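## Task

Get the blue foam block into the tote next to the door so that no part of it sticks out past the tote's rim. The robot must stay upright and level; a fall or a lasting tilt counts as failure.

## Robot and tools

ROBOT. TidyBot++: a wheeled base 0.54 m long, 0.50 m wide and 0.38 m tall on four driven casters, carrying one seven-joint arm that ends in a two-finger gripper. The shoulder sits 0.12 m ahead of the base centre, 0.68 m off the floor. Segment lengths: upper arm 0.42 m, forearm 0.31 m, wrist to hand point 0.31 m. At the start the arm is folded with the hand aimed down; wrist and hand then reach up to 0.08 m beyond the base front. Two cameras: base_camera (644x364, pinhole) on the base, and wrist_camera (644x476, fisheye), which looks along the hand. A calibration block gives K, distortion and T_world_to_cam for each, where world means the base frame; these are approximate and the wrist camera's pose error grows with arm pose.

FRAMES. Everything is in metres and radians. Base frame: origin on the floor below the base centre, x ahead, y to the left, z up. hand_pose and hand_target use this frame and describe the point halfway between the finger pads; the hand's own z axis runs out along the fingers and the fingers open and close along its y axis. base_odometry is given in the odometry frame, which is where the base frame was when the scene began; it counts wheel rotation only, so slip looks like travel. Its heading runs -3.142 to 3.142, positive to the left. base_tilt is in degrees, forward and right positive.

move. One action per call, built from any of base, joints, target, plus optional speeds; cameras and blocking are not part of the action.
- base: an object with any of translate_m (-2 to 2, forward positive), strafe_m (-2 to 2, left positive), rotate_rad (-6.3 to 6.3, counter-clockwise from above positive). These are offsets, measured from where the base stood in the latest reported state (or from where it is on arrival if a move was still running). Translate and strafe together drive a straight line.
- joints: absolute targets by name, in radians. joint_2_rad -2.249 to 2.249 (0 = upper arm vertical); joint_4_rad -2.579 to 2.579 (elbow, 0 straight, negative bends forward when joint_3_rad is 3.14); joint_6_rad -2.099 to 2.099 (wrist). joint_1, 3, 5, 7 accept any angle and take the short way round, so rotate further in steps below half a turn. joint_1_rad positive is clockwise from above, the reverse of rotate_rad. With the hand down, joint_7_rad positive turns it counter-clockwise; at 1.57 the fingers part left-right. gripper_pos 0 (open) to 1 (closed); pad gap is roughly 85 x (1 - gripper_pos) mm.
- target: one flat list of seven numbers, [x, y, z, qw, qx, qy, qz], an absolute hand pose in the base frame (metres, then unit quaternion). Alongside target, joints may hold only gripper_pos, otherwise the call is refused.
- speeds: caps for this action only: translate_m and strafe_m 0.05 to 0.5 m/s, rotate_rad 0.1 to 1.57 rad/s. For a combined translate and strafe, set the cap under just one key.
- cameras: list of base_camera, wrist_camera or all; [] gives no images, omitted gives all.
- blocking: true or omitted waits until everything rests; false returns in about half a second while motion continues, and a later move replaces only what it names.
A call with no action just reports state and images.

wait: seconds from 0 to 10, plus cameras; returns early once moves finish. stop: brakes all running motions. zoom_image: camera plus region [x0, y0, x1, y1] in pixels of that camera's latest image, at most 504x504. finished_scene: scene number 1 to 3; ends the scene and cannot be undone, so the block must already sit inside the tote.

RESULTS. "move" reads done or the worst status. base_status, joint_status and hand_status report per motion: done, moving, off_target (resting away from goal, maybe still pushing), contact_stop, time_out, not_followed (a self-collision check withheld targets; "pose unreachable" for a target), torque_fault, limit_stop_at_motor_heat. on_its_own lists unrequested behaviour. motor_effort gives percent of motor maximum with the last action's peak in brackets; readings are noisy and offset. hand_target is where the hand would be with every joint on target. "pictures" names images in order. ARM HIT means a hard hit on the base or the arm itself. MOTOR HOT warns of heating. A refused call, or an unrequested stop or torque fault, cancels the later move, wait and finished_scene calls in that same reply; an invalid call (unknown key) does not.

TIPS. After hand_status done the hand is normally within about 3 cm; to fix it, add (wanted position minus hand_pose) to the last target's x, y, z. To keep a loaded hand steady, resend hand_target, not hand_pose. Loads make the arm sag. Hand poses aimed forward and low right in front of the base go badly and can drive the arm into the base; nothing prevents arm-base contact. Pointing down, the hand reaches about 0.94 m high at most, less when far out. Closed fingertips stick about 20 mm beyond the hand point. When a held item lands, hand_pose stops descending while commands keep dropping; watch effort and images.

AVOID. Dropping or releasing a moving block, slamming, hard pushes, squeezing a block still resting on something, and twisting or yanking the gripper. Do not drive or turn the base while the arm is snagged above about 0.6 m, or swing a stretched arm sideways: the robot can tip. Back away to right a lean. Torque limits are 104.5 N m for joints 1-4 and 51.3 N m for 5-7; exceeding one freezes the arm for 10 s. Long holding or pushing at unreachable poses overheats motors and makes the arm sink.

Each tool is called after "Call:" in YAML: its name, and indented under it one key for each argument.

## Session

Call:
move:
  joints: {"joint_6_rad": 0.3}

Scene clock: 1.83 s.
move: done
base_odometry: x=+0.000 y=+0.000 heading=+0.000
base_tilt: forward=-0.6 right=+0.3
base_status: not commanded
joint_positions: joint_1_rad=-0.025 joint_2_rad=-0.392 joint_3_rad=+3.095 joint_4_rad=-2.513 joint_5_rad=+0.021 joint_6_rad=+0.229 joint_7_rad=+1.606 gripper_pos=+0.000
joint_status: all done
motor_effort: joint_1_rad=+1(1) joint_2_rad=-5(5) joint_3_rad=+1(1) joint_4_rad=+19(19) joint_5_rad=+0(1) joint_6_rad=+9(10) joint_7_rad=+2(2)
hand_pose: x=+0.5200 y=+0.0327 z=+0.8077 quat_wxyz=(+0.002, +0.809, +0.057, +0.585) (m; base frame)
hand_target: x=+0.5243 y=+0.0337 z=+0.8245 quat_wxyz=(+0.001, +0.790, +0.057, +0.610) (m; base frame)
hand_status: not commanded
pictures: base_camera, wrist_camera
camera_calibration:
wrist_camera: T_world_to_cam=[[0.096968, -0.995115, 0.0185034, -0.0339285], [-0.298806, -0.0468402, -0.953164, 0.989742], [0.949375, 0.0868974, -0.301888, -0.123186], [0, 0, 0, 1]] pos_world=[0.41598, 0.0233015, 0.906826]

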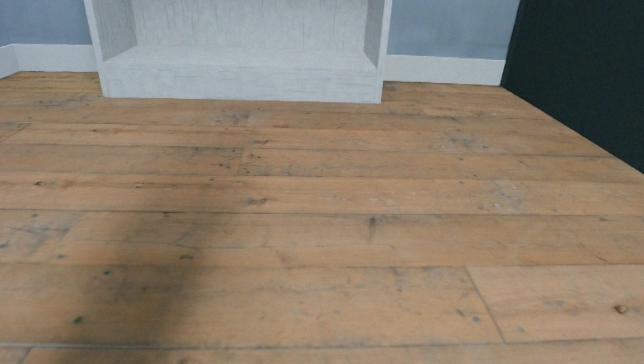

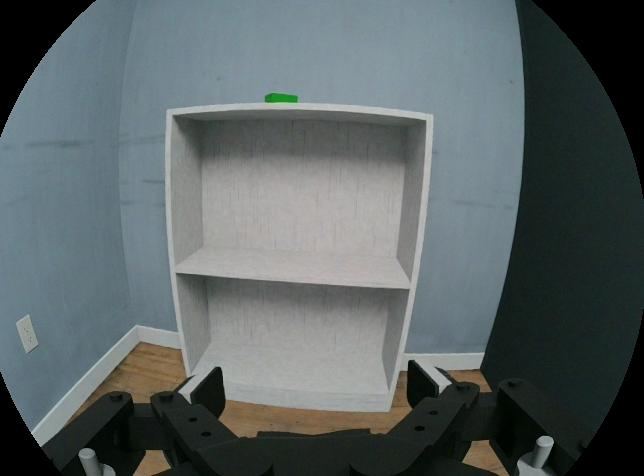

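Call:
move:
  base: {"rotate_rad": 3.1}

Scene clock: 11.63 s.
move: done
base_odometry: x=+0.000 y=+0.000 heading=+3.100
base_tilt: forward=-0.5 right=+0.4
base_status: done
joint_positions: joint_1_rad=-0.025 joint_2_rad=-0.392 joint_3_rad=+3.095 joint_4_rad=-2.513 joint_5_rad=+0.021 joint_6_rad=+0.231 joint_7_rad=+1.606 gripper_pos=+0.000
joint_status: not commanded
motor_effort: joint_1_rad=+1(2) joint_2_rad=-5(6) joint_3_rad=+0(2) joint_4_rad=+19(19) joint_5_rad=+0(1) joint_6_rad=+9(10) joint_7_rad=+1(2)
hand_pose: x=+0.5201 y=+0.0327 z=+0.8082 quat_wxyz=(+0.002, +0.809, +0.057, +0.586) (m; base frame)
hand_target: x=+0.5243 y=+0.0337 z=+0.8245 quat_wxyz=(+0.001, +0.790, +0.057, +0.610) (m; base frame)
hand_status: not commanded
pictures: base_camera, wrist_camera
camera_calibration:
wrist_camera: T_world_to_cam=[[0.0970046, -0.995111, 0.0185493, -0.0339907], [-0.297207, -0.0467489, -0.953668, 0.989826], [0.949873, 0.0869972, -0.300289, -0.12475], [0, 0, 0, 1]] pos_world=[0.415977, 0.0233016, 0.907134]

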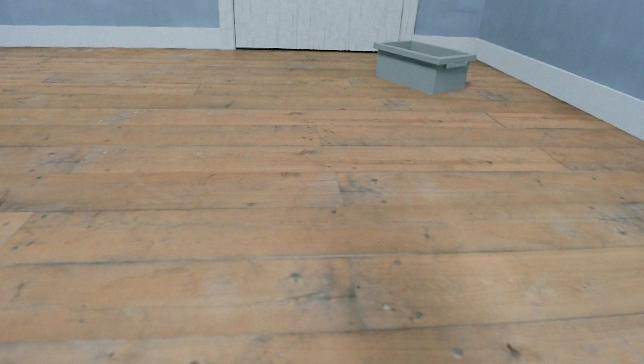

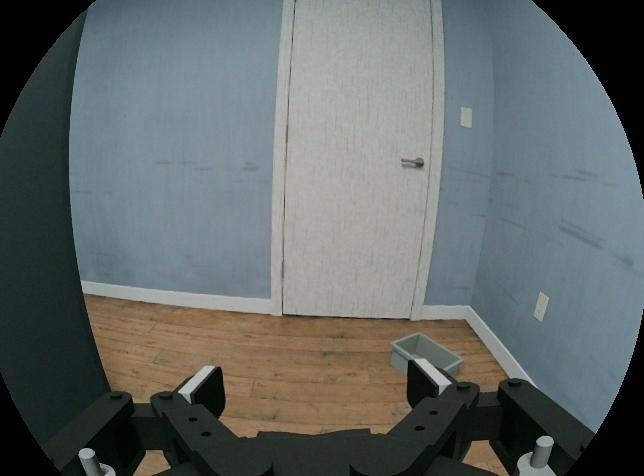

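Call:
move:
  base: {"rotate_rad": 1.571}
  joints: {"joint_1_rad": 0.02, "joint_2_rad": -0.33, "joint_3_rad": 3.16, "joint_5_rad": -0.05, "joint_6_rad": -0.9, "joint_7_rad": 1.52}
  cameras: []

Call:
move:
  base: {"translate_m": 0.22, "strafe_m": -1.53}

Scene clock: 34.37 s.
move: done
base_odometry: x=+0.000 y=+0.000 heading=-1.613
base_tilt: forward=-0.5 right=+0.4
base_status: done
joint_positions: joint_1_rad=-0.007 joint_2_rad=-0.349 joint_3_rad=+3.135 joint_4_rad=-2.513 joint_5_rad=+0.004 joint_6_rad=-0.832 joint_7_rad=+1.585 gripper_pos=+0.000
joint_status: all done
motor_effort: joint_1_rad=+1(1) joint_2_rad=-2(5) joint_3_rad=+0(2) joint_4_rad=+14(19) joint_5_rad=+0(1) joint_6_rad=+2(9) joint_7_rad=+2(3)
hand_pose: x=+0.2810 y=+0.0023 z=+0.5935 quat_wxyz=(+0.003, +0.997, +0.015, +0.073) (m; base frame)
hand_target: x=+0.2554 y=+0.0090 z=+0.5869 quat_wxyz=(-0.023, +0.998, -0.059, +0.025) (m; base frame)
hand_status: not commanded
pictures: none
No camera images: "cameras" was empty.

Scene clock: 38.83 s.
move: done
base_odometry: x=-1.538 y=-0.155 heading=-1.612
base_tilt: forward=-0.5 right=+0.4
base_status: done
joint_positions: joint_1_rad=-0.007 joint_2_rad=-0.348 joint_3_rad=+3.138 joint_4_rad=-2.513 joint_5_rad=+0.004 joint_6_rad=-0.833 joint_7_rad=+1.585 gripper_pos=+0.000
joint_status: not commanded
motor_effort: joint_1_rad=+0(1) joint_2_rad=-2(3) joint_3_rad=+0(2) joint_4_rad=+14(14) joint_5_rad=+0(1) joint_6_rad=+3(3) joint_7_rad=+2(2)
hand_pose: x=+0.2809 y=+0.0020 z=+0.5935 quat_wxyz=(+0.002, +0.997, +0.013, +0.072) (m; base frame)
hand_target: x=+0.2554 y=+0.0090 z=+0.5869 quat_wxyz=(-0.023, +0.998, -0.059, +0.025) (m; base frame)
hand_status: not commanded
pictures: base_camera, wrist_camera
camera_calibration:
wrist_camera: T_world_to_cam=[[-0.0171246, -0.9996, -0.0224976, 0.0191414], [-0.986998, 0.0204967, -0.159422, 0.434641], [0.15982, 0.019475, -0.986954, 0.670299], [0, 0, 0, 1]] pos_world=[0.32219, -0.00282911, 0.731277]

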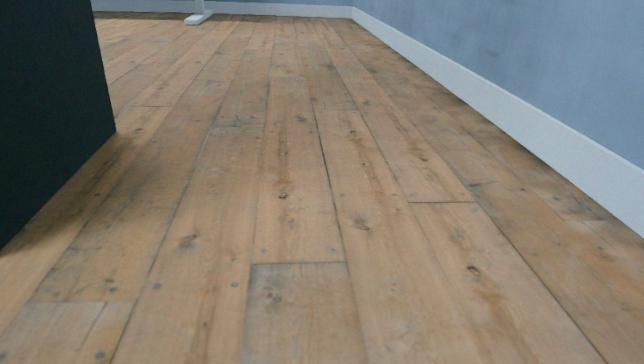

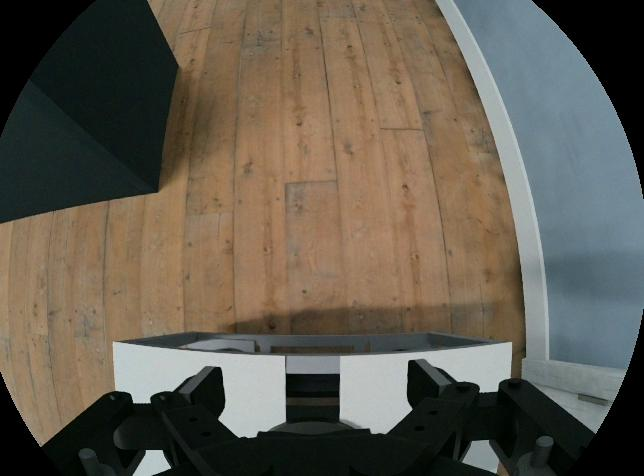

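Call:
move:
  base: {"translate_m": 1.55, "strafe_m": -0.05}
  joints: {"joint_6_rad": 0.3}
  cameras: ["wrist_camera"]

Call:
move:
  base: {"rotate_rad": 0.9}
  cameras: ["wrist_camera"]

Scene clock: 50.07 s.
move: done
base_odometry: x=-1.652 y=-1.702 heading=-1.613
base_tilt: forward=-0.5 right=+0.4
base_status: done
joint_positions: joint_1_rad=-0.007 joint_2_rad=-0.344 joint_3_rad=+3.138 joint_4_rad=-2.512 joint_5_rad=+0.004 joint_6_rad=+0.232 joint_7_rad=+1.585 gripper_pos=+0.000
joint_status: all done
motor_effort: joint_1_rad=+1(1) joint_2_rad=-6(8) joint_3_rad=+0(1) joint_4_rad=+18(19) joint_5_rad=+0(1) joint_6_rad=+9(10) joint_7_rad=+2(2)
hand_pose: x=+0.5277 y=+0.0057 z=+0.7900 quat_wxyz=(+0.002, +0.824, +0.012, +0.567) (m; base frame)
hand_target: x=+0.5339 y=-0.0195 z=+0.7996 quat_wxyz=(-0.014, +0.808, -0.061, +0.585) (m; base frame)
hand_status: not commanded
pictures: wrist_camera
camera_calibration:
wrist_camera: T_world_to_cam=[[0.0208779, -0.999203, -0.0340088, 0.0204615], [-0.343036, 0.024792, -0.938995, 0.985602], [0.93909, 0.0312705, -0.342246, -0.095819], [0, 0, 0, 1]] pos_world=[0.427653, -0.000993484, 0.893377]

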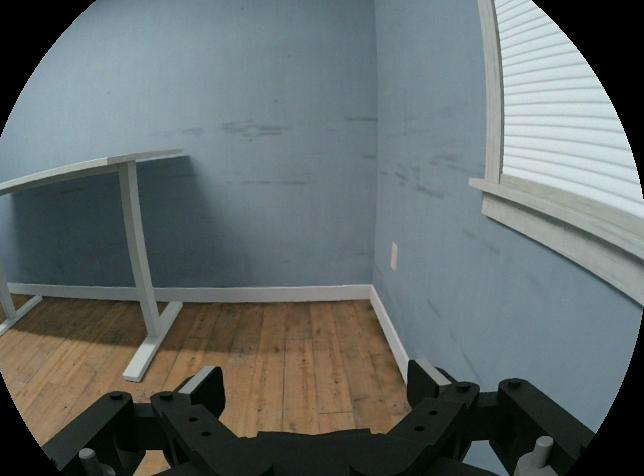

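Scene clock: 51.87 s.
move: done
base_odometry: x=-1.652 y=-1.702 heading=-0.713
base_tilt: forward=-0.5 right=+0.4
base_status: done
joint_positions: joint_1_rad=-0.002 joint_2_rad=-0.344 joint_3_rad=+3.141 joint_4_rad=-2.512 joint_5_rad=+0.004 joint_6_rad=+0.232 joint_7_rad=+1.585 gripper_pos=+0.000
joint_status: not commanded
motor_effort: joint_1_rad=+1(2) joint_2_rad=-6(7) joint_3_rad=+0(2) joint_4_rad=+18(18) joint_5_rad=+0(1) joint_6_rad=+9(10) joint_7_rad=+2(2)
hand_pose: x=+0.5277 y=+0.0029 z=+0.7900 quat_wxyz=(+0.004, +0.824, +0.009, +0.567) (m; base frame)
hand_target: x=+0.5339 y=-0.0195 z=+0.7996 quat_wxyz=(-0.014, +0.808, -0.061, +0.585) (m; base frame)
hand_status: not commanded
pictures: wrist_camera
camera_calibration:
wrist_camera: T_world_to_cam=[[0.0141528, -0.999289, -0.0349573, 0.0219491], [-0.342775, 0.0279936, -0.939, 0.985581], [0.939311, 0.025272, -0.342135, -0.0960289], [0, 0, 0, 1]] pos_world=[0.427723, -0.00322967, 0.893373]

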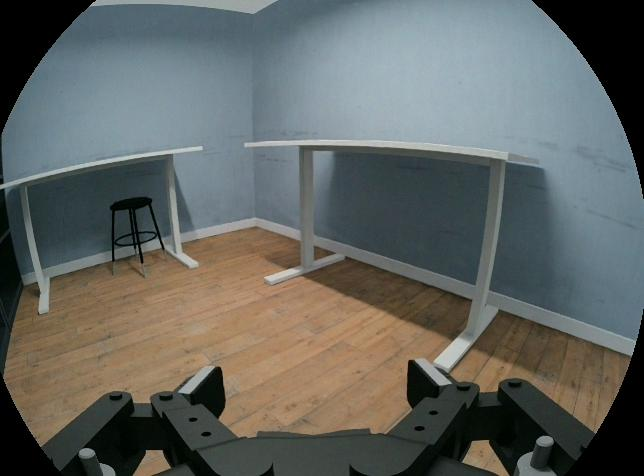

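Call:
move:
  base: {"rotate_rad": 0.8}

Scene clock: 55.33 s.
move: done
base_odometry: x=-1.652 y=-1.702 heading=+0.086
base_tilt: forward=-0.5 right=+0.4
base_status: done
joint_positions: joint_1_rad=-0.001 joint_2_rad=-0.344 joint_3_rad=+3.142 joint_4_rad=-2.512 joint_5_rad=+0.004 joint_6_rad=+0.232 joint_7_rad=+1.585 gripper_pos=+0.000
joint_status: not commanded
motor_effort: joint_1_rad=+1(2) joint_2_rad=-6(7) joint_3_rad=+0(2) joint_4_rad=+18(18) joint_5_rad=+0(1) joint_6_rad=+9(10) joint_7_rad=+1(2)
hand_pose: x=+0.5277 y=+0.0015 z=+0.7900 quat_wxyz=(+0.005, +0.824, +0.007, +0.567) (m; base frame)
hand_target: x=+0.5339 y=-0.0195 z=+0.7996 quat_wxyz=(-0.014, +0.808, -0.061, +0.585) (m; base frame)
hand_status: not commanded
pictures: base_camera, wrist_camera
camera_calibration:
wrist_camera: T_world_to_cam=[[0.0110105, -0.999312, -0.0354068, 0.0225786], [-0.342696, 0.0294934, -0.938983, 0.985563], [0.939382, 0.0224725, -0.342135, -0.0960306], [0, 0, 0, 1]] pos_world=[0.427709, -0.00434651, 0.893371]

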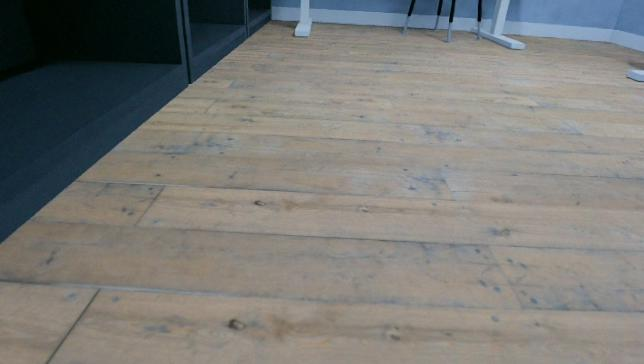

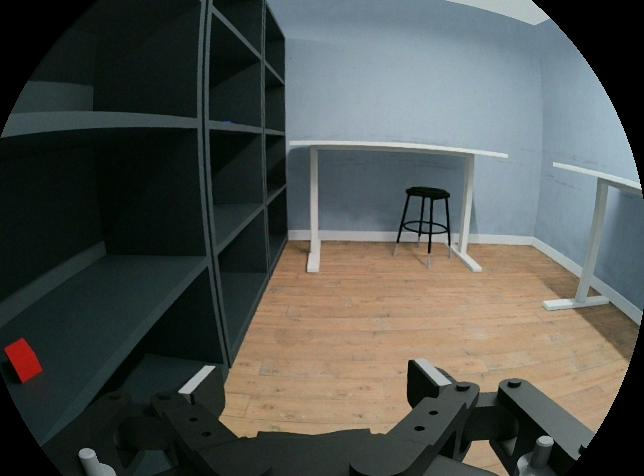

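Call:
zoom_image:
  camera: "wrist_camera"
  region: [190, 60, 310, 180]

Scaled by 4.200.

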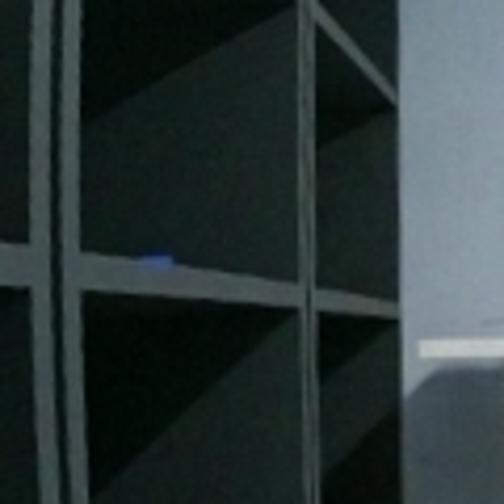

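Call:
move:
  base: {"translate_m": 1.856, "strafe_m": -0.61}
  joints: {"joint_1_rad": 0.03, "joint_2_rad": -0.29, "joint_4_rad": -1.29, "joint_5_rad": -0.06, "joint_6_rad": -0.9, "joint_7_rad": 1.5}
  cameras: []

Call:
move:
  base: {"rotate_rad": 1.485}

Scene clock: 87.00 s.
move: done
base_odometry: x=+0.249 y=-2.150 heading=+0.087
base_tilt: forward=-0.5 right=+0.4
base_status: done
joint_positions: joint_1_rad=+0.004 joint_2_rad=-0.300 joint_3_rad=+3.142 joint_4_rad=-1.293 joint_5_rad=-0.001 joint_6_rad=-0.834 joint_7_rad=+1.567 gripper_pos=+0.000
joint_status: all done
motor_effort: joint_1_rad=+1(2) joint_2_rad=-8(11) joint_3_rad=+0(1) joint_4_rad=+19(22) joint_5_rad=+0(2) joint_6_rad=+10(11) joint_7_rad=+2(3)
hand_pose: x=+0.5593 y=-0.0004 z=+1.1761 quat_wxyz=(-0.001, +0.792, -0.003, +0.611) (m; base frame)
hand_target: x=+0.5579 y=-0.0074 z=+1.1547 quat_wxyz=(-0.039, +0.811, -0.051, +0.581) (m; base frame)
hand_status: not commanded
pictures: none
No camera images: "cameras" was empty.

Scene clock: 89.23 s.
move: done
base_odometry: x=+0.249 y=-2.150 heading=+1.571
base_tilt: forward=-0.5 right=+0.4
base_status: done
joint_positions: joint_1_rad=+0.008 joint_2_rad=-0.300 joint_3_rad=+3.145 joint_4_rad=-1.293 joint_5_rad=-0.007 joint_6_rad=-0.834 joint_7_rad=+1.567 gripper_pos=+0.000
joint_status: not commanded
motor_effort: joint_1_rad=+1(2) joint_2_rad=-8(11) joint_3_rad=+0(3) joint_4_rad=+19(19) joint_5_rad=+0(1) joint_6_rad=+9(10) joint_7_rad=+1(2)
hand_pose: x=+0.5594 y=-0.0023 z=+1.1760 quat_wxyz=(-0.002, +0.792, -0.006, +0.610) (m; base frame)
hand_target: x=+0.5579 y=-0.0074 z=+1.1547 quat_wxyz=(-0.039, +0.811, -0.051, +0.581) (m; base frame)
hand_status: not commanded
pictures: base_camera, wrist_camera
camera_calibration:
wrist_camera: T_world_to_cam=[[0.00134338, -0.99812, -0.0612829, 0.0679437], [-0.239146, 0.0591841, -0.969178, 1.33667], [0.970983, 0.0159576, -0.238617, -0.133032], [0, 0, 0, 1]] pos_world=[0.448739, -0.00917058, 1.26789]

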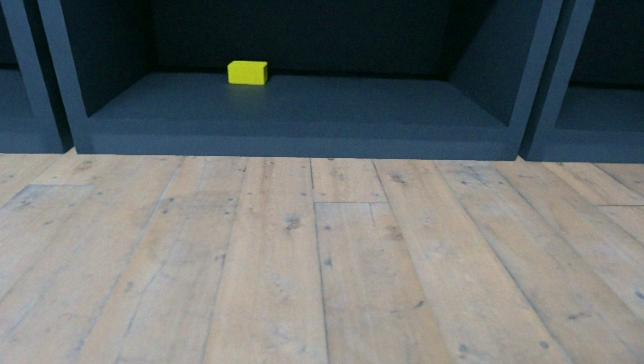

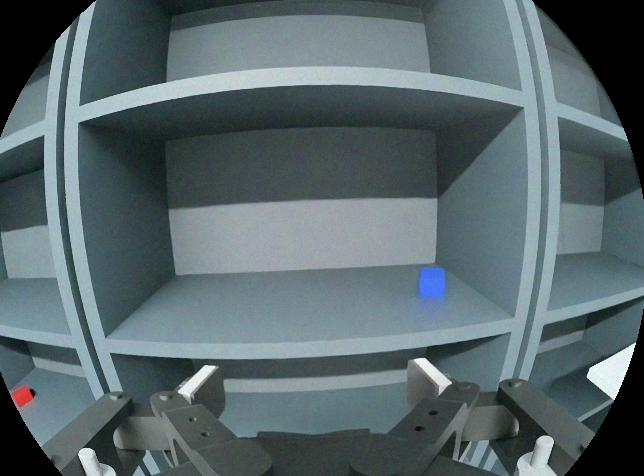

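Call:
zoom_image:
  camera: "wrist_camera"
  region: [380, 230, 540, 350]

Scaled by 3.150.

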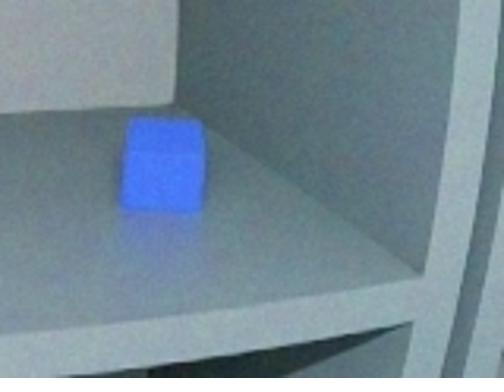

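Call:
move:
  joints: {"joint_2_rad": 0.322, "joint_4_rad": -0.508, "joint_6_rad": -1.61}
  cameras: []

Call:
move:
  base: {"translate_m": 0.365, "strafe_m": 0.009, "rotate_rad": -0.349}

Scene clock: 138.97 s.
move: done
base_odometry: x=+0.249 y=-2.150 heading=+1.571
base_tilt: forward=-0.5 right=+0.4
base_status: not commanded
joint_positions: joint_1_rad=+0.008 joint_2_rad=+0.297 joint_3_rad=+3.145 joint_4_rad=-0.516 joint_5_rad=-0.007 joint_6_rad=-1.541 joint_7_rad=+1.567 gripper_pos=+0.000
joint_status: all done
motor_effort: joint_1_rad=+1(1) joint_2_rad=-26(28) joint_3_rad=+0(1) joint_4_rad=+15(19) joint_5_rad=+0(0) joint_6_rad=+7(10) joint_7_rad=+1(2)
hand_pose: x=+0.6911 y=-0.0024 z=+1.0808 quat_wxyz=(-0.002, +0.923, -0.005, +0.384) (m; base frame)
hand_target: x=+0.6853 y=-0.0047 z=+1.0556 quat_wxyz=(-0.029, +0.938, -0.043, +0.343) (m; base frame)
hand_status: not commanded
pictures: none
No camera images: "cameras" was empty.

Scene clock: 141.13 s.
move: done
base_odometry: x=+0.240 y=-1.785 heading=+1.221
base_tilt: forward=-0.5 right=+0.4
base_status: done
joint_positions: joint_1_rad=+0.030 joint_2_rad=+0.305 joint_3_rad=+3.151 joint_4_rad=-0.512 joint_5_rad=-0.012 joint_6_rad=-1.545 joint_7_rad=+1.567 gripper_pos=+0.000
joint_status: not commanded
motor_effort: joint_1_rad=+1(4) joint_2_rad=-27(30) joint_3_rad=-1(3) joint_4_rad=+16(16) joint_5_rad=+0(2) joint_6_rad=+7(8) joint_7_rad=+1(2)
hand_pose: x=+0.6933 y=-0.0162 z=+1.0768 quat_wxyz=(+0.002, +0.925, -0.017, +0.380) (m; base frame)
hand_target: x=+0.6853 y=-0.0047 z=+1.0556 quat_wxyz=(-0.029, +0.938, -0.043, +0.343) (m; base frame)
hand_status: not commanded
pictures: base_camera, wrist_camera
camera_calibration:
wrist_camera: T_world_to_cam=[[-0.0513359, -0.997043, -0.0571914, 0.0799035], [-0.697733, 0.0767793, -0.712231, 1.31482], [0.714516, 0.00334134, -0.699611, 0.387488], [0, 0, 0, 1]] pos_world=[0.644629, -0.0225786, 1.21212]

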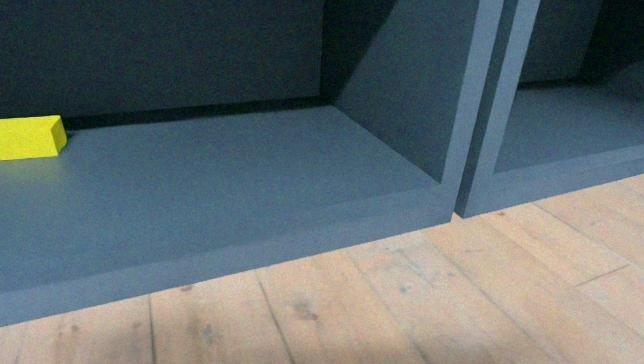

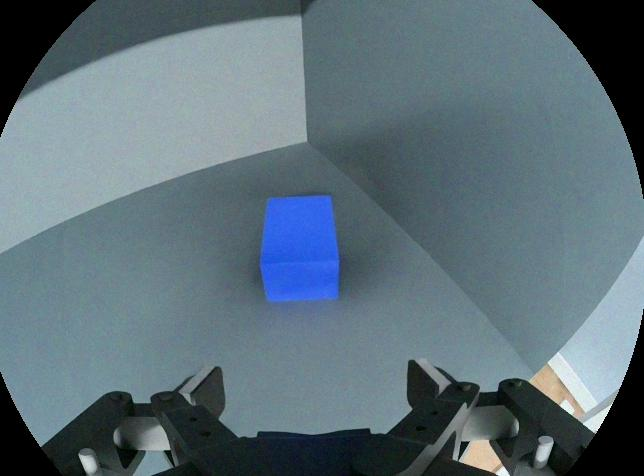

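Call:
zoom_image:
  camera: "wrist_camera"
  region: [220, 170, 380, 330]

Scaled by 3.150.

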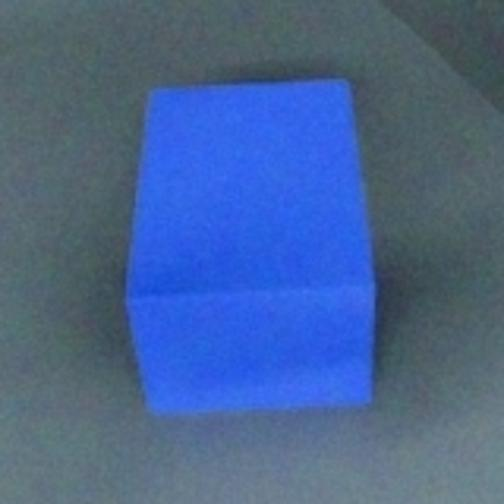

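Call:
move:
  base: {"translate_m": 0.163, "strafe_m": 0.004}
  speeds: {"translate_m": 0.15}
  cameras: ["wrist_camera"]

Scene clock: 175.97 s.
move: done
base_odometry: x=+0.292 y=-1.630 heading=+1.222
base_tilt: forward=-0.5 right=+0.4
base_status: done
joint_positions: joint_1_rad=+0.030 joint_2_rad=+0.309 joint_3_rad=+3.151 joint_4_rad=-0.511 joint_5_rad=-0.012 joint_6_rad=-1.547 joint_7_rad=+1.567 gripper_pos=+0.000
joint_status: not commanded
motor_effort: joint_1_rad=+1(3) joint_2_rad=-27(30) joint_3_rad=+0(1) joint_4_rad=+15(16) joint_5_rad=+0(1) joint_6_rad=+7(8) joint_7_rad=+2(2)
hand_pose: x=+0.6946 y=-0.0162 z=+1.0744 quat_wxyz=(+0.002, +0.926, -0.017, +0.378) (m; base frame)
hand_target: x=+0.6853 y=-0.0047 z=+1.0556 quat_wxyz=(-0.029, +0.938, -0.043, +0.343) (m; base frame)
hand_status: not commanded
pictures: wrist_camera
camera_calibration:
wrist_camera: T_world_to_cam=[[-0.0515488, -0.997034, -0.0571491, 0.0799715], [-0.701255, 0.0768815, -0.708753, 1.31277], [0.711044, 0.00354078, -0.703138, 0.39109], [0, 0, 0, 1]] pos_world=[0.646626, -0.0225781, 1.20999]

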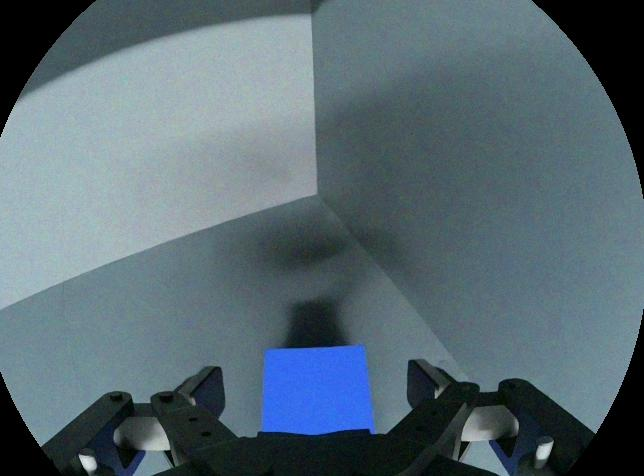

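Call:
move:
  joints: {"joint_2_rad": 0.234, "joint_4_rad": -0.728, "joint_6_rad": -1.335}
  cameras: ["wrist_camera"]

Scene clock: 181.20 s.
move: done
base_odometry: x=+0.292 y=-1.630 heading=+1.222
base_tilt: forward=-0.5 right=+0.4
base_status: not commanded
joint_positions: joint_1_rad=+0.030 joint_2_rad=+0.245 joint_3_rad=+3.151 joint_4_rad=-0.709 joint_5_rad=-0.012 joint_6_rad=-1.405 joint_7_rad=+1.567 gripper_pos=+0.000
joint_status: all done
motor_effort: joint_1_rad=+1(1) joint_2_rad=-26(28) joint_3_rad=+0(1) joint_4_rad=+17(18) joint_5_rad=+0(0) joint_6_rad=+7(8) joint_7_rad=+2(2)
hand_pose: x=+0.6966 y=-0.0167 z=+1.0514 quat_wxyz=(+0.002, +0.924, -0.018, +0.382) (m; base frame)
hand_target: x=+0.7074 y=-0.0071 z=+1.0645 quat_wxyz=(-0.032, +0.911, -0.048, +0.409) (m; base frame)
hand_status: not commanded
pictures: wrist_camera
camera_calibration:
wrist_camera: T_world_to_cam=[[-0.0524381, -0.996895, -0.0587471, 0.0805484], [-0.694888, 0.0786754, -0.714801, 1.29992], [0.717203, 0.00333984, -0.696856, 0.362652], [0, 0, 0, 1]] pos_world=[0.647426, -0.0231845, 1.18663]

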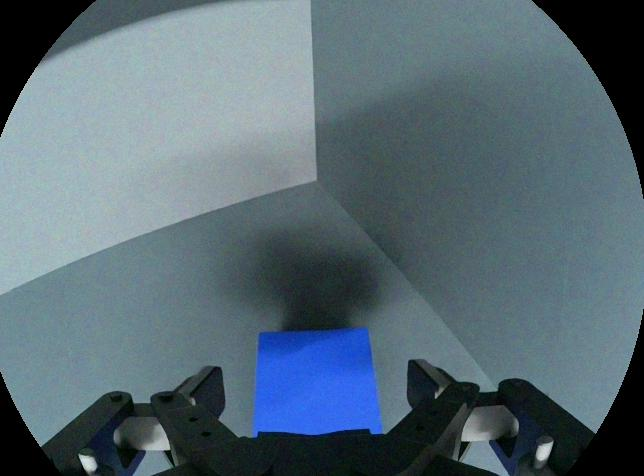

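Call:
move:
  joints: {"joint_2_rad": 0.185, "joint_4_rad": -0.878, "joint_6_rad": -1.228}
  cameras: ["wrist_camera"]

Scene clock: 185.20 s.
move: done
base_odometry: x=+0.292 y=-1.630 heading=+1.222
base_tilt: forward=-0.5 right=+0.4
base_status: not commanded
joint_positions: joint_1_rad=+0.030 joint_2_rad=+0.197 joint_3_rad=+3.151 joint_4_rad=-0.858 joint_5_rad=-0.012 joint_6_rad=-1.301 joint_7_rad=+1.567 gripper_pos=+0.000
joint_status: all done
motor_effort: joint_1_rad=+1(1) joint_2_rad=-25(26) joint_3_rad=+0(1) joint_4_rad=+18(19) joint_5_rad=+0(0) joint_6_rad=+8(8) joint_7_rad=+1(3)
hand_pose: x=+0.6950 y=-0.0170 z=+1.0291 quat_wxyz=(+0.002, +0.924, -0.019, +0.383) (m; base frame)
hand_target: x=+0.7053 y=-0.0080 z=+1.0433 quat_wxyz=(-0.033, +0.909, -0.051, +0.412) (m; base frame)
hand_status: not commanded
pictures: wrist_camera
camera_calibration:
wrist_camera: T_world_to_cam=[[-0.0534239, -0.996776, -0.05987, 0.080764], [-0.693216, 0.0801751, -0.716256, 1.28312], [0.718747, 0.00323768, -0.695264, 0.345564], [0, 0, 0, 1]] pos_world=[0.645422, -0.0234896, 1.16414]

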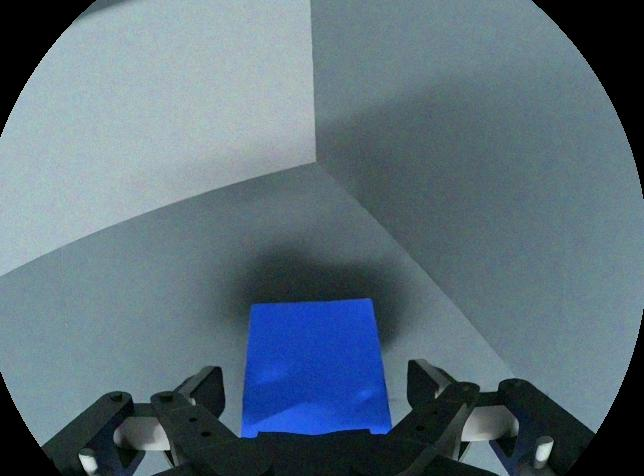

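Call:
move:
  joints: {"gripper_pos": 0.5}
  cameras: ["wrist_camera"]

Scene clock: 189.53 s.
move: off_target
base_odometry: x=+0.292 y=-1.630 heading=+1.222
base_tilt: forward=-0.5 right=+0.4
base_status: not commanded
joint_positions: joint_1_rad=+0.030 joint_2_rad=+0.192 joint_3_rad=+3.151 joint_4_rad=-0.859 joint_5_rad=-0.012 joint_6_rad=-1.298 joint_7_rad=+1.567 gripper_pos=+0.421
joint_status: gripper_pos off_target (ended at +0.421, target +0.500)
motor_effort: joint_1_rad=+1(1) joint_2_rad=-25(26) joint_3_rad=+0(1) joint_4_rad=+18(18) joint_5_rad=+0(0) joint_6_rad=+7(8) joint_7_rad=+2(2)
hand_pose: x=+0.6937 y=-0.0170 z=+1.0323 quat_wxyz=(+0.002, +0.922, -0.019, +0.386) (m; base frame)
hand_target: x=+0.7053 y=-0.0080 z=+1.0433 quat_wxyz=(-0.033, +0.909, -0.051, +0.412) (m; base frame)
hand_status: not commanded
pictures: wrist_camera
camera_calibration:
wrist_camera: T_world_to_cam=[[-0.053065, -0.996784, -0.0600431, 0.080781], [-0.688026, 0.0800739, -0.721255, 1.28605], [0.723743, 0.00303776, -0.690062, 0.339757], [0, 0, 0, 1]] pos_world=[0.643226, -0.0234901, 1.16687]

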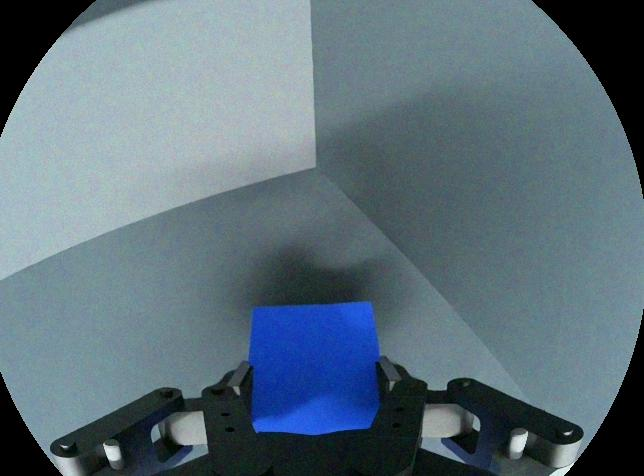

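Call:
move:
  joints: {"joint_2_rad": 0.325, "joint_4_rad": -0.51, "joint_6_rad": -1.57}
  cameras: ["wrist_camera"]

Scene clock: 195.67 s.
move: done
base_odometry: x=+0.292 y=-1.630 heading=+1.222
base_tilt: forward=-0.5 right=+0.4
base_status: not commanded
joint_positions: joint_1_rad=+0.030 joint_2_rad=+0.295 joint_3_rad=+3.151 joint_4_rad=-0.517 joint_5_rad=-0.012 joint_6_rad=-1.501 joint_7_rad=+1.567 gripper_pos=+0.421
joint_status: all done
motor_effort: joint_1_rad=+1(1) joint_2_rad=-27(28) joint_3_rad=-1(1) joint_4_rad=+16(19) joint_5_rad=+0(0) joint_6_rad=+7(9) joint_7_rad=+2(2)
hand_pose: x=+0.6986 y=-0.0164 z=+1.0901 quat_wxyz=(+0.003, +0.915, -0.017, +0.402) (m; base frame)
hand_target: x=+0.6957 y=-0.0051 z=+1.0612 quat_wxyz=(-0.029, +0.932, -0.043, +0.360) (m; base frame)
hand_status: not commanded
pictures: wrist_camera
camera_calibration:
wrist_camera: T_world_to_cam=[[-0.0487015, -0.997114, -0.0582314, 0.0800327], [-0.662079, 0.0758795, -0.745583, 1.33949], [0.74785, 0.00224281, -0.663864, 0.330806], [0, 0, 0, 1]] pos_world=[0.643356, -0.0225803, 1.22297]

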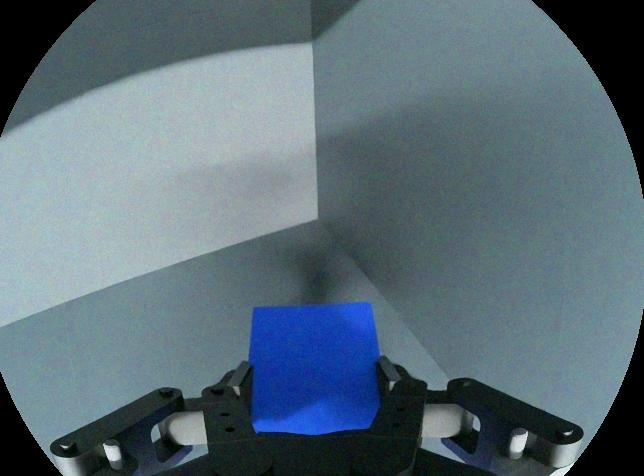

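Call:
move:
  base: {"translate_m": -0.6}
  speeds: {"translate_m": 0.35}
  cameras: []

Call:
move:
  base: {"translate_m": -0.132, "strafe_m": 1.802, "rotate_rad": 0.307}
  joints: {"joint_1_rad": 0.0, "joint_2_rad": -0.33, "joint_4_rad": -2.4, "joint_6_rad": -0.6}

Scene clock: 209.93 s.
move: done
base_odometry: x=+0.087 y=-2.194 heading=+1.222
base_tilt: forward=-0.6 right=+0.4
base_status: done
joint_positions: joint_1_rad=+0.030 joint_2_rad=+0.312 joint_3_rad=+3.151 joint_4_rad=-0.514 joint_5_rad=-0.013 joint_6_rad=-1.508 joint_7_rad=+1.567 gripper_pos=+0.421
joint_status: not commanded
motor_effort: joint_1_rad=+1(3) joint_2_rad=-28(31) joint_3_rad=-1(2) joint_4_rad=+16(17) joint_5_rad=+0(1) joint_6_rad=+8(9) joint_7_rad=+1(2)
hand_pose: x=+0.7040 y=-0.0161 z=+1.0804 quat_wxyz=(+0.002, +0.919, -0.017, +0.393) (m; base frame)
hand_target: x=+0.6957 y=-0.0051 z=+1.0612 quat_wxyz=(-0.029, +0.932, -0.043, +0.360) (m; base frame)
hand_status: not commanded
pictures: none
No camera images: "cameras" was empty.

Scene clock: 214.87 s.
move: done
base_odometry: x=-1.652 y=-1.702 heading=+1.530
base_tilt: forward=-0.5 right=+0.4
base_status: done
joint_positions: joint_1_rad=+0.026 joint_2_rad=-0.311 joint_3_rad=+3.154 joint_4_rad=-2.382 joint_5_rad=-0.017 joint_6_rad=-0.670 joint_7_rad=+1.567 gripper_pos=+0.421
joint_status: all done
motor_effort: joint_1_rad=+1(5) joint_2_rad=-6(29) joint_3_rad=+0(3) joint_4_rad=+16(20) joint_5_rad=+0(3) joint_6_rad=+4(8) joint_7_rad=+2(2)
hand_pose: x=+0.3877 y=-0.0053 z=+0.6452 quat_wxyz=(-0.005, +0.980, -0.026, +0.199) (m; base frame)
hand_target: x=+0.4006 y=+0.0072 z=+0.6525 quat_wxyz=(-0.031, +0.970, -0.064, +0.233) (m; base frame)
hand_status: not commanded
pictures: base_camera, wrist_camera
camera_calibration:
wrist_camera: T_world_to_cam=[[-0.0838776, -0.99472, -0.0591379, 0.064339], [-0.909723, 0.100659, -0.40283, 0.676068], [0.406656, 0.0200107, -0.913362, 0.561127], [0, 0, 0, 1]] pos_world=[0.392246, -0.0152819, 0.788658]

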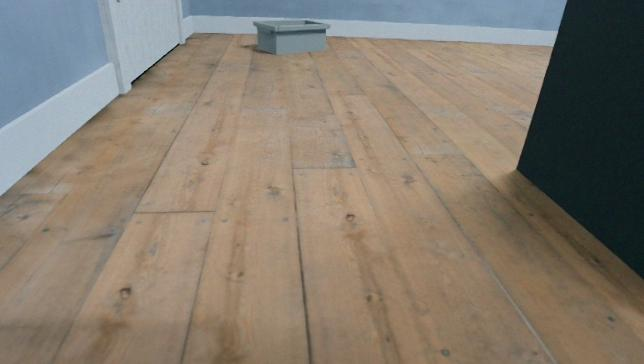

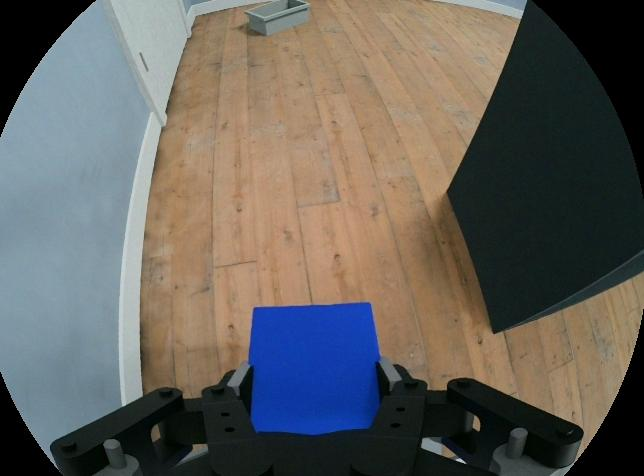

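Call:
move:
  base: {"translate_m": 1.434, "strafe_m": 0.02}

Scene clock: 242.70 s.
move: done
base_odometry: x=-1.613 y=-0.269 heading=+1.531
base_tilt: forward=-0.6 right=+0.4
base_status: done
joint_positions: joint_1_rad=+0.026 joint_2_rad=-0.318 joint_3_rad=+3.154 joint_4_rad=-2.385 joint_5_rad=-0.017 joint_6_rad=-0.665 joint_7_rad=+1.567 gripper_pos=+0.421
joint_status: not commanded
motor_effort: joint_1_rad=+1(1) joint_2_rad=-5(7) joint_3_rad=+0(1) joint_4_rad=+16(17) joint_5_rad=+0(1) joint_6_rad=+5(6) joint_7_rad=+2(2)
hand_pose: x=+0.3880 y=-0.0053 z=+0.6464 quat_wxyz=(-0.005, +0.979, -0.026, +0.203) (m; base frame)
hand_target: x=+0.4006 y=+0.0072 z=+0.6525 quat_wxyz=(-0.031, +0.970, -0.064, +0.233) (m; base frame)
hand_status: not commanded
pictures: base_camera, wrist_camera
camera_calibration:
wrist_camera: T_world_to_cam=[[-0.0833813, -0.994734, -0.0596005, 0.0645066], [-0.906392, 0.100559, -0.410293, 0.680308], [0.414126, 0.0198107, -0.910004, 0.557168], [0, 0, 0, 1]] pos_world=[0.391267, -0.0152824, 0.789995]

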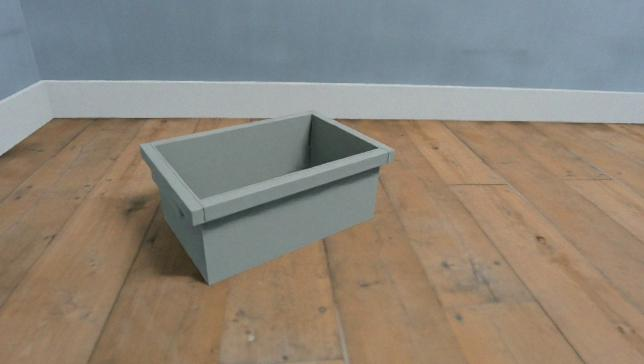

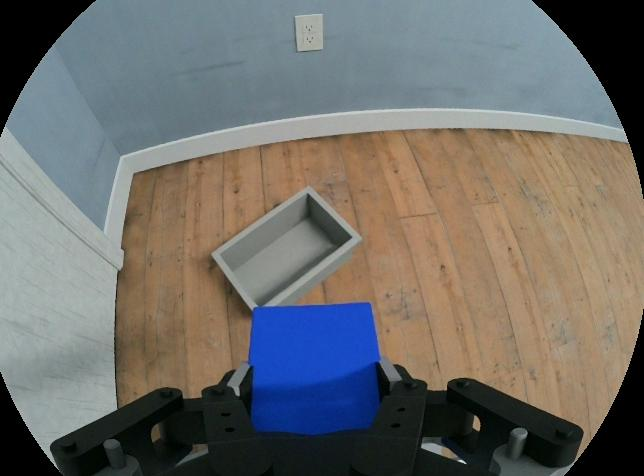

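Call:
move:
  base: {"translate_m": 0.08, "strafe_m": 0.1}
  joints: {"joint_1_rad": -0.308, "joint_2_rad": 0.998, "joint_3_rad": 3.15, "joint_4_rad": -1.91, "joint_5_rad": -1.571, "joint_6_rad": 0.82, "joint_7_rad": 2.0}

Scene clock: 299.00 s.
move: done
base_odometry: x=-1.710 y=-0.185 heading=+1.530
base_tilt: forward=-0.5 right=+0.4
base_status: done
joint_positions: joint_1_rad=-0.281 joint_2_rad=+0.969 joint_3_rad=+3.154 joint_4_rad=-1.921 joint_5_rad=-1.509 joint_6_rad=+0.747 joint_7_rad=+1.932 gripper_pos=+0.421
joint_status: all done
motor_effort: joint_1_rad=+1(2) joint_2_rad=-35(37) joint_3_rad=+3(3) joint_4_rad=+5(18) joint_5_rad=+2(3) joint_6_rad=+8(9) joint_7_rad=+1(3)
hand_pose: x=+0.6530 y=-0.0714 z=+0.3998 quat_wxyz=(+0.187, +0.814, -0.430, +0.344) (m; base frame)
hand_target: x=+0.6415 y=-0.0760 z=+0.3990 quat_wxyz=(+0.229, +0.812, -0.412, +0.344) (m; base frame)
hand_status: not commanded
pictures: base_camera, wrist_camera
camera_calibration:
wrist_camera: T_world_to_cam=[[-0.836317, -0.546667, -0.0415708, 0.522651], [-0.347736, 0.587546, -0.730663, 0.624051], [0.423855, -0.596611, -0.681471, 0.0825071], [0, 0, 0, 1]] pos_world=[0.619136, -0.0317179, 0.533924]

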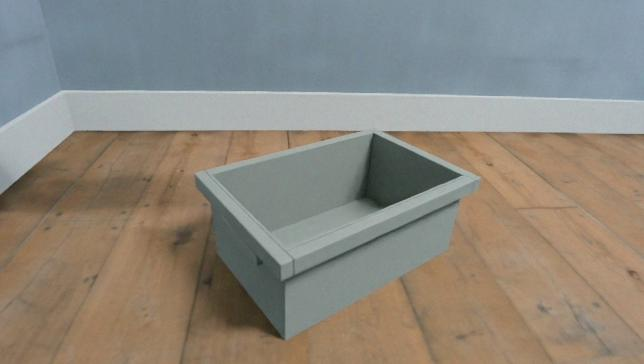

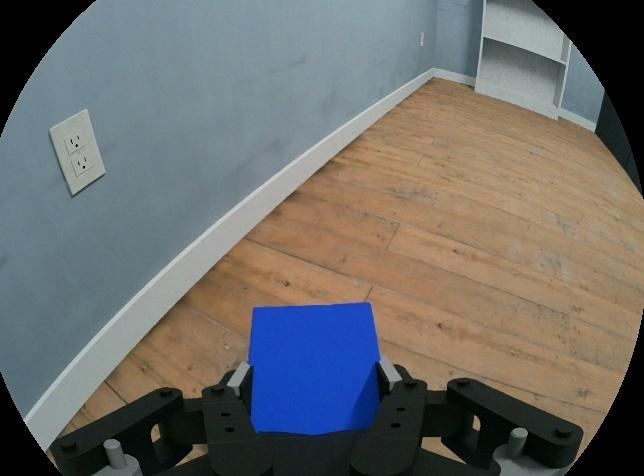

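Call:
zoom_image:
  camera: "base_camera"
  region: [180, 110, 500, 350]

Scaled by 1.575.

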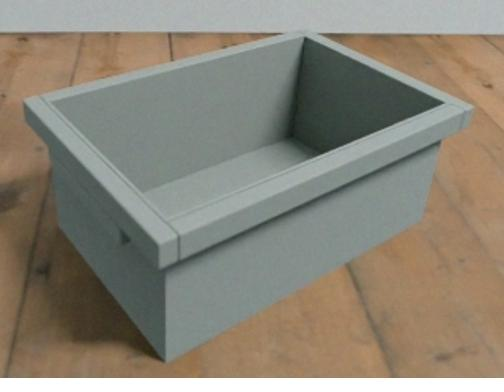

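Call:
move:
  joints: {"joint_1_rad": -0.328, "joint_2_rad": 1.486, "joint_3_rad": 3.15, "joint_4_rad": -1.653, "joint_5_rad": -1.212, "joint_6_rad": 0.86, "joint_7_rad": 1.53}

Scene clock: 317.10 s.
move: done
base_odometry: x=-1.710 y=-0.185 heading=+1.530
base_tilt: forward=-0.5 right=+0.4
base_status: not commanded
joint_positions: joint_1_rad=-0.300 joint_2_rad=+1.458 joint_3_rad=+3.154 joint_4_rad=-1.666 joint_5_rad=-1.272 joint_6_rad=+0.789 joint_7_rad=+1.598 gripper_pos=+0.421
joint_status: all done
motor_effort: joint_1_rad=+0(2) joint_2_rad=-38(41) joint_3_rad=+3(4) joint_4_rad=+1(5) joint_5_rad=+0(2) joint_6_rad=+7(9) joint_7_rad=+1(2)
hand_pose: x=+0.6533 y=-0.0614 z=+0.1990 quat_wxyz=(+0.183, +0.818, -0.421, +0.347) (m; base frame)
hand_target: x=+0.6680 y=-0.0500 z=+0.2020 quat_wxyz=(+0.173, +0.812, -0.405, +0.384) (m; base frame)
hand_status: not commanded
pictures: base_camera, wrist_camera
camera_calibration:
wrist_camera: T_world_to_cam=[[-0.824296, -0.564633, -0.0415338, 0.511042], [-0.36005, 0.579415, -0.731192, 0.479207], [0.436921, -0.587765, -0.680906, -0.0565265], [0, 0, 0, 1]] pos_world=[0.618486, -0.0223331, 0.333129]

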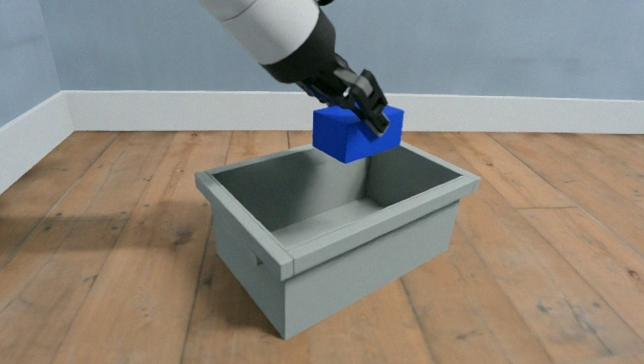

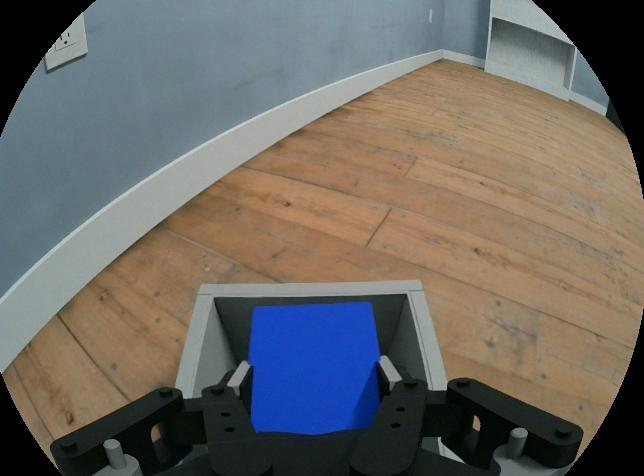

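Call:
move:
  joints: {"joint_1_rad": -0.328, "joint_2_rad": 1.808, "joint_3_rad": 3.15, "joint_4_rad": -1.304, "joint_5_rad": -1.353, "joint_6_rad": 0.86, "joint_7_rad": 1.70}

Scene clock: 322.73 s.
move: done
base_odometry: x=-1.710 y=-0.185 heading=+1.530
base_tilt: forward=-0.5 right=+0.4
base_status: not commanded
joint_positions: joint_1_rad=-0.301 joint_2_rad=+1.785 joint_3_rad=+3.154 joint_4_rad=-1.317 joint_5_rad=-1.299 joint_6_rad=+0.792 joint_7_rad=+1.636 gripper_pos=+0.421
joint_status: all done
motor_effort: joint_1_rad=+1(2) joint_2_rad=-37(40) joint_3_rad=+3(4) joint_4_rad=+1(2) joint_5_rad=+0(2) joint_6_rad=+7(9) joint_7_rad=+1(2)
hand_pose: x=+0.6539 y=-0.0626 z=+0.0644 quat_wxyz=(+0.186, +0.818, -0.418, +0.349) (m; base frame)
hand_target: x=+0.6448 y=-0.0676 z=+0.0690 quat_wxyz=(+0.220, +0.814, -0.397, +0.362) (m; base frame)
hand_status: not commanded
pictures: base_camera, wrist_camera
camera_calibration:
wrist_camera: T_world_to_cam=[[-0.821959, -0.568402, -0.036079, 0.503089], [-0.362004, 0.570293, -0.737373, 0.382827], [0.4397, -0.59303, -0.674521, -0.151718], [0, 0, 0, 1]] pos_world=[0.618814, -0.02234, 0.198101]

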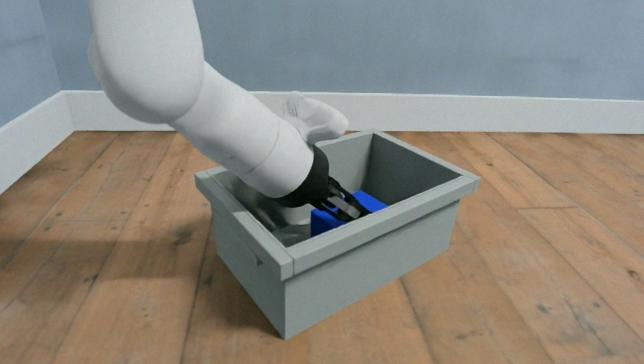

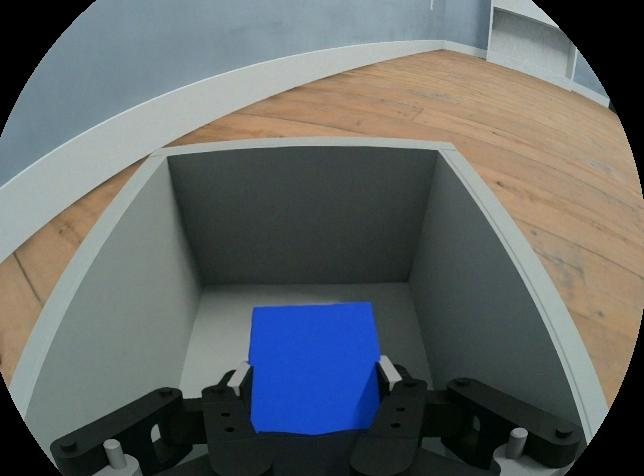

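Call:
move:
  joints: {"joint_2_rad": 1.838, "joint_4_rad": -1.262}
  cameras: []

Scene clock: 327.83 s.
move: done
base_odometry: x=-1.710 y=-0.185 heading=+1.530
base_tilt: forward=-0.5 right=+0.4
base_status: not commanded
joint_positions: joint_1_rad=-0.302 joint_2_rad=+1.805 joint_3_rad=+3.154 joint_4_rad=-1.269 joint_5_rad=-1.299 joint_6_rad=+0.792 joint_7_rad=+1.636 gripper_pos=+0.421
joint_status: all done
motor_effort: joint_1_rad=+1(1) joint_2_rad=-38(39) joint_3_rad=+3(4) joint_4_rad=+2(2) joint_5_rad=+0(1) joint_6_rad=+7(9) joint_7_rad=+2(2)
hand_pose: x=+0.6667 y=-0.0583 z=+0.0590 quat_wxyz=(+0.177, +0.814, -0.421, +0.359) (m; base frame)
hand_target: x=+0.6477 y=-0.0665 z=+0.0576 quat_wxyz=(+0.216, +0.813, -0.398, +0.366) (m; base frame)
hand_status: not commanded
pictures: none
No camera images: "cameras" was empty.

Call:
move:
  joints: {"joint_2_rad": 1.86}
  cameras: ["wrist_camera"]

Scene clock: 331.30 s.
move: done
base_odometry: x=-1.710 y=-0.185 heading=+1.530
base_tilt: forward=-0.5 right=+0.4
base_status: not commanded
joint_positions: joint_1_rad=-0.302 joint_2_rad=+1.830 joint_3_rad=+3.154 joint_4_rad=-1.269 joint_5_rad=-1.299 joint_6_rad=+0.792 joint_7_rad=+1.636 gripper_pos=+0.421
joint_status: all done
motor_effort: joint_1_rad=+1(1) joint_2_rad=-36(38) joint_3_rad=+3(4) joint_4_rad=+1(2) joint_5_rad=+0(1) joint_6_rad=+7(8) joint_7_rad=+2(2)
hand_pose: x=+0.6516 y=-0.0631 z=+0.0464 quat_wxyz=(+0.185, +0.817, -0.418, +0.351) (m; base frame)
hand_target: x=+0.6346 y=-0.0710 z=+0.0472 quat_wxyz=(+0.223, +0.816, -0.395, +0.359) (m; base frame)
hand_status: not commanded
pictures: wrist_camera
camera_calibration:
wrist_camera: T_world_to_cam=[[-0.821299, -0.56913, -0.0394868, 0.49999], [-0.359852, 0.570516, -0.738254, 0.367645], [0.44269, -0.592118, -0.673366, -0.165089], [0, 0, 0, 1]] pos_world=[0.616022, -0.0229403, 0.179993]

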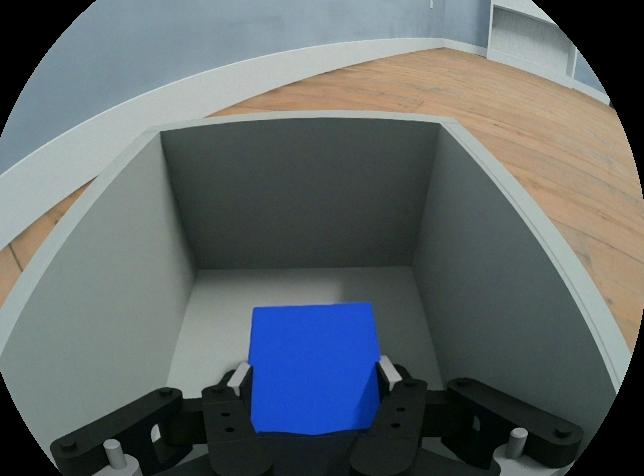

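Call:
move:
  joints: {"joint_2_rad": 1.867}
  cameras: []

Scene clock: 334.07 s.
move: done
base_odometry: x=-1.710 y=-0.185 heading=+1.530
base_tilt: forward=-0.5 right=+0.4
base_status: not commanded
joint_positions: joint_1_rad=-0.302 joint_2_rad=+1.831 joint_3_rad=+3.154 joint_4_rad=-1.269 joint_5_rad=-1.299 joint_6_rad=+0.793 joint_7_rad=+1.636 gripper_pos=+0.421
joint_status: all done
motor_effort: joint_1_rad=+1(1) joint_2_rad=-37(37) joint_3_rad=+3(4) joint_4_rad=+1(1) joint_5_rad=+0(0) joint_6_rad=+7(8) joint_7_rad=+1(2)
hand_pose: x=+0.6510 y=-0.0634 z=+0.0460 quat_wxyz=(+0.186, +0.817, -0.417, +0.351) (m; base frame)
hand_target: x=+0.6304 y=-0.0724 z=+0.0440 quat_wxyz=(+0.226, +0.817, -0.394, +0.356) (m; base frame)
hand_status: not commanded
pictures: none
No camera images: "cameras" was empty.


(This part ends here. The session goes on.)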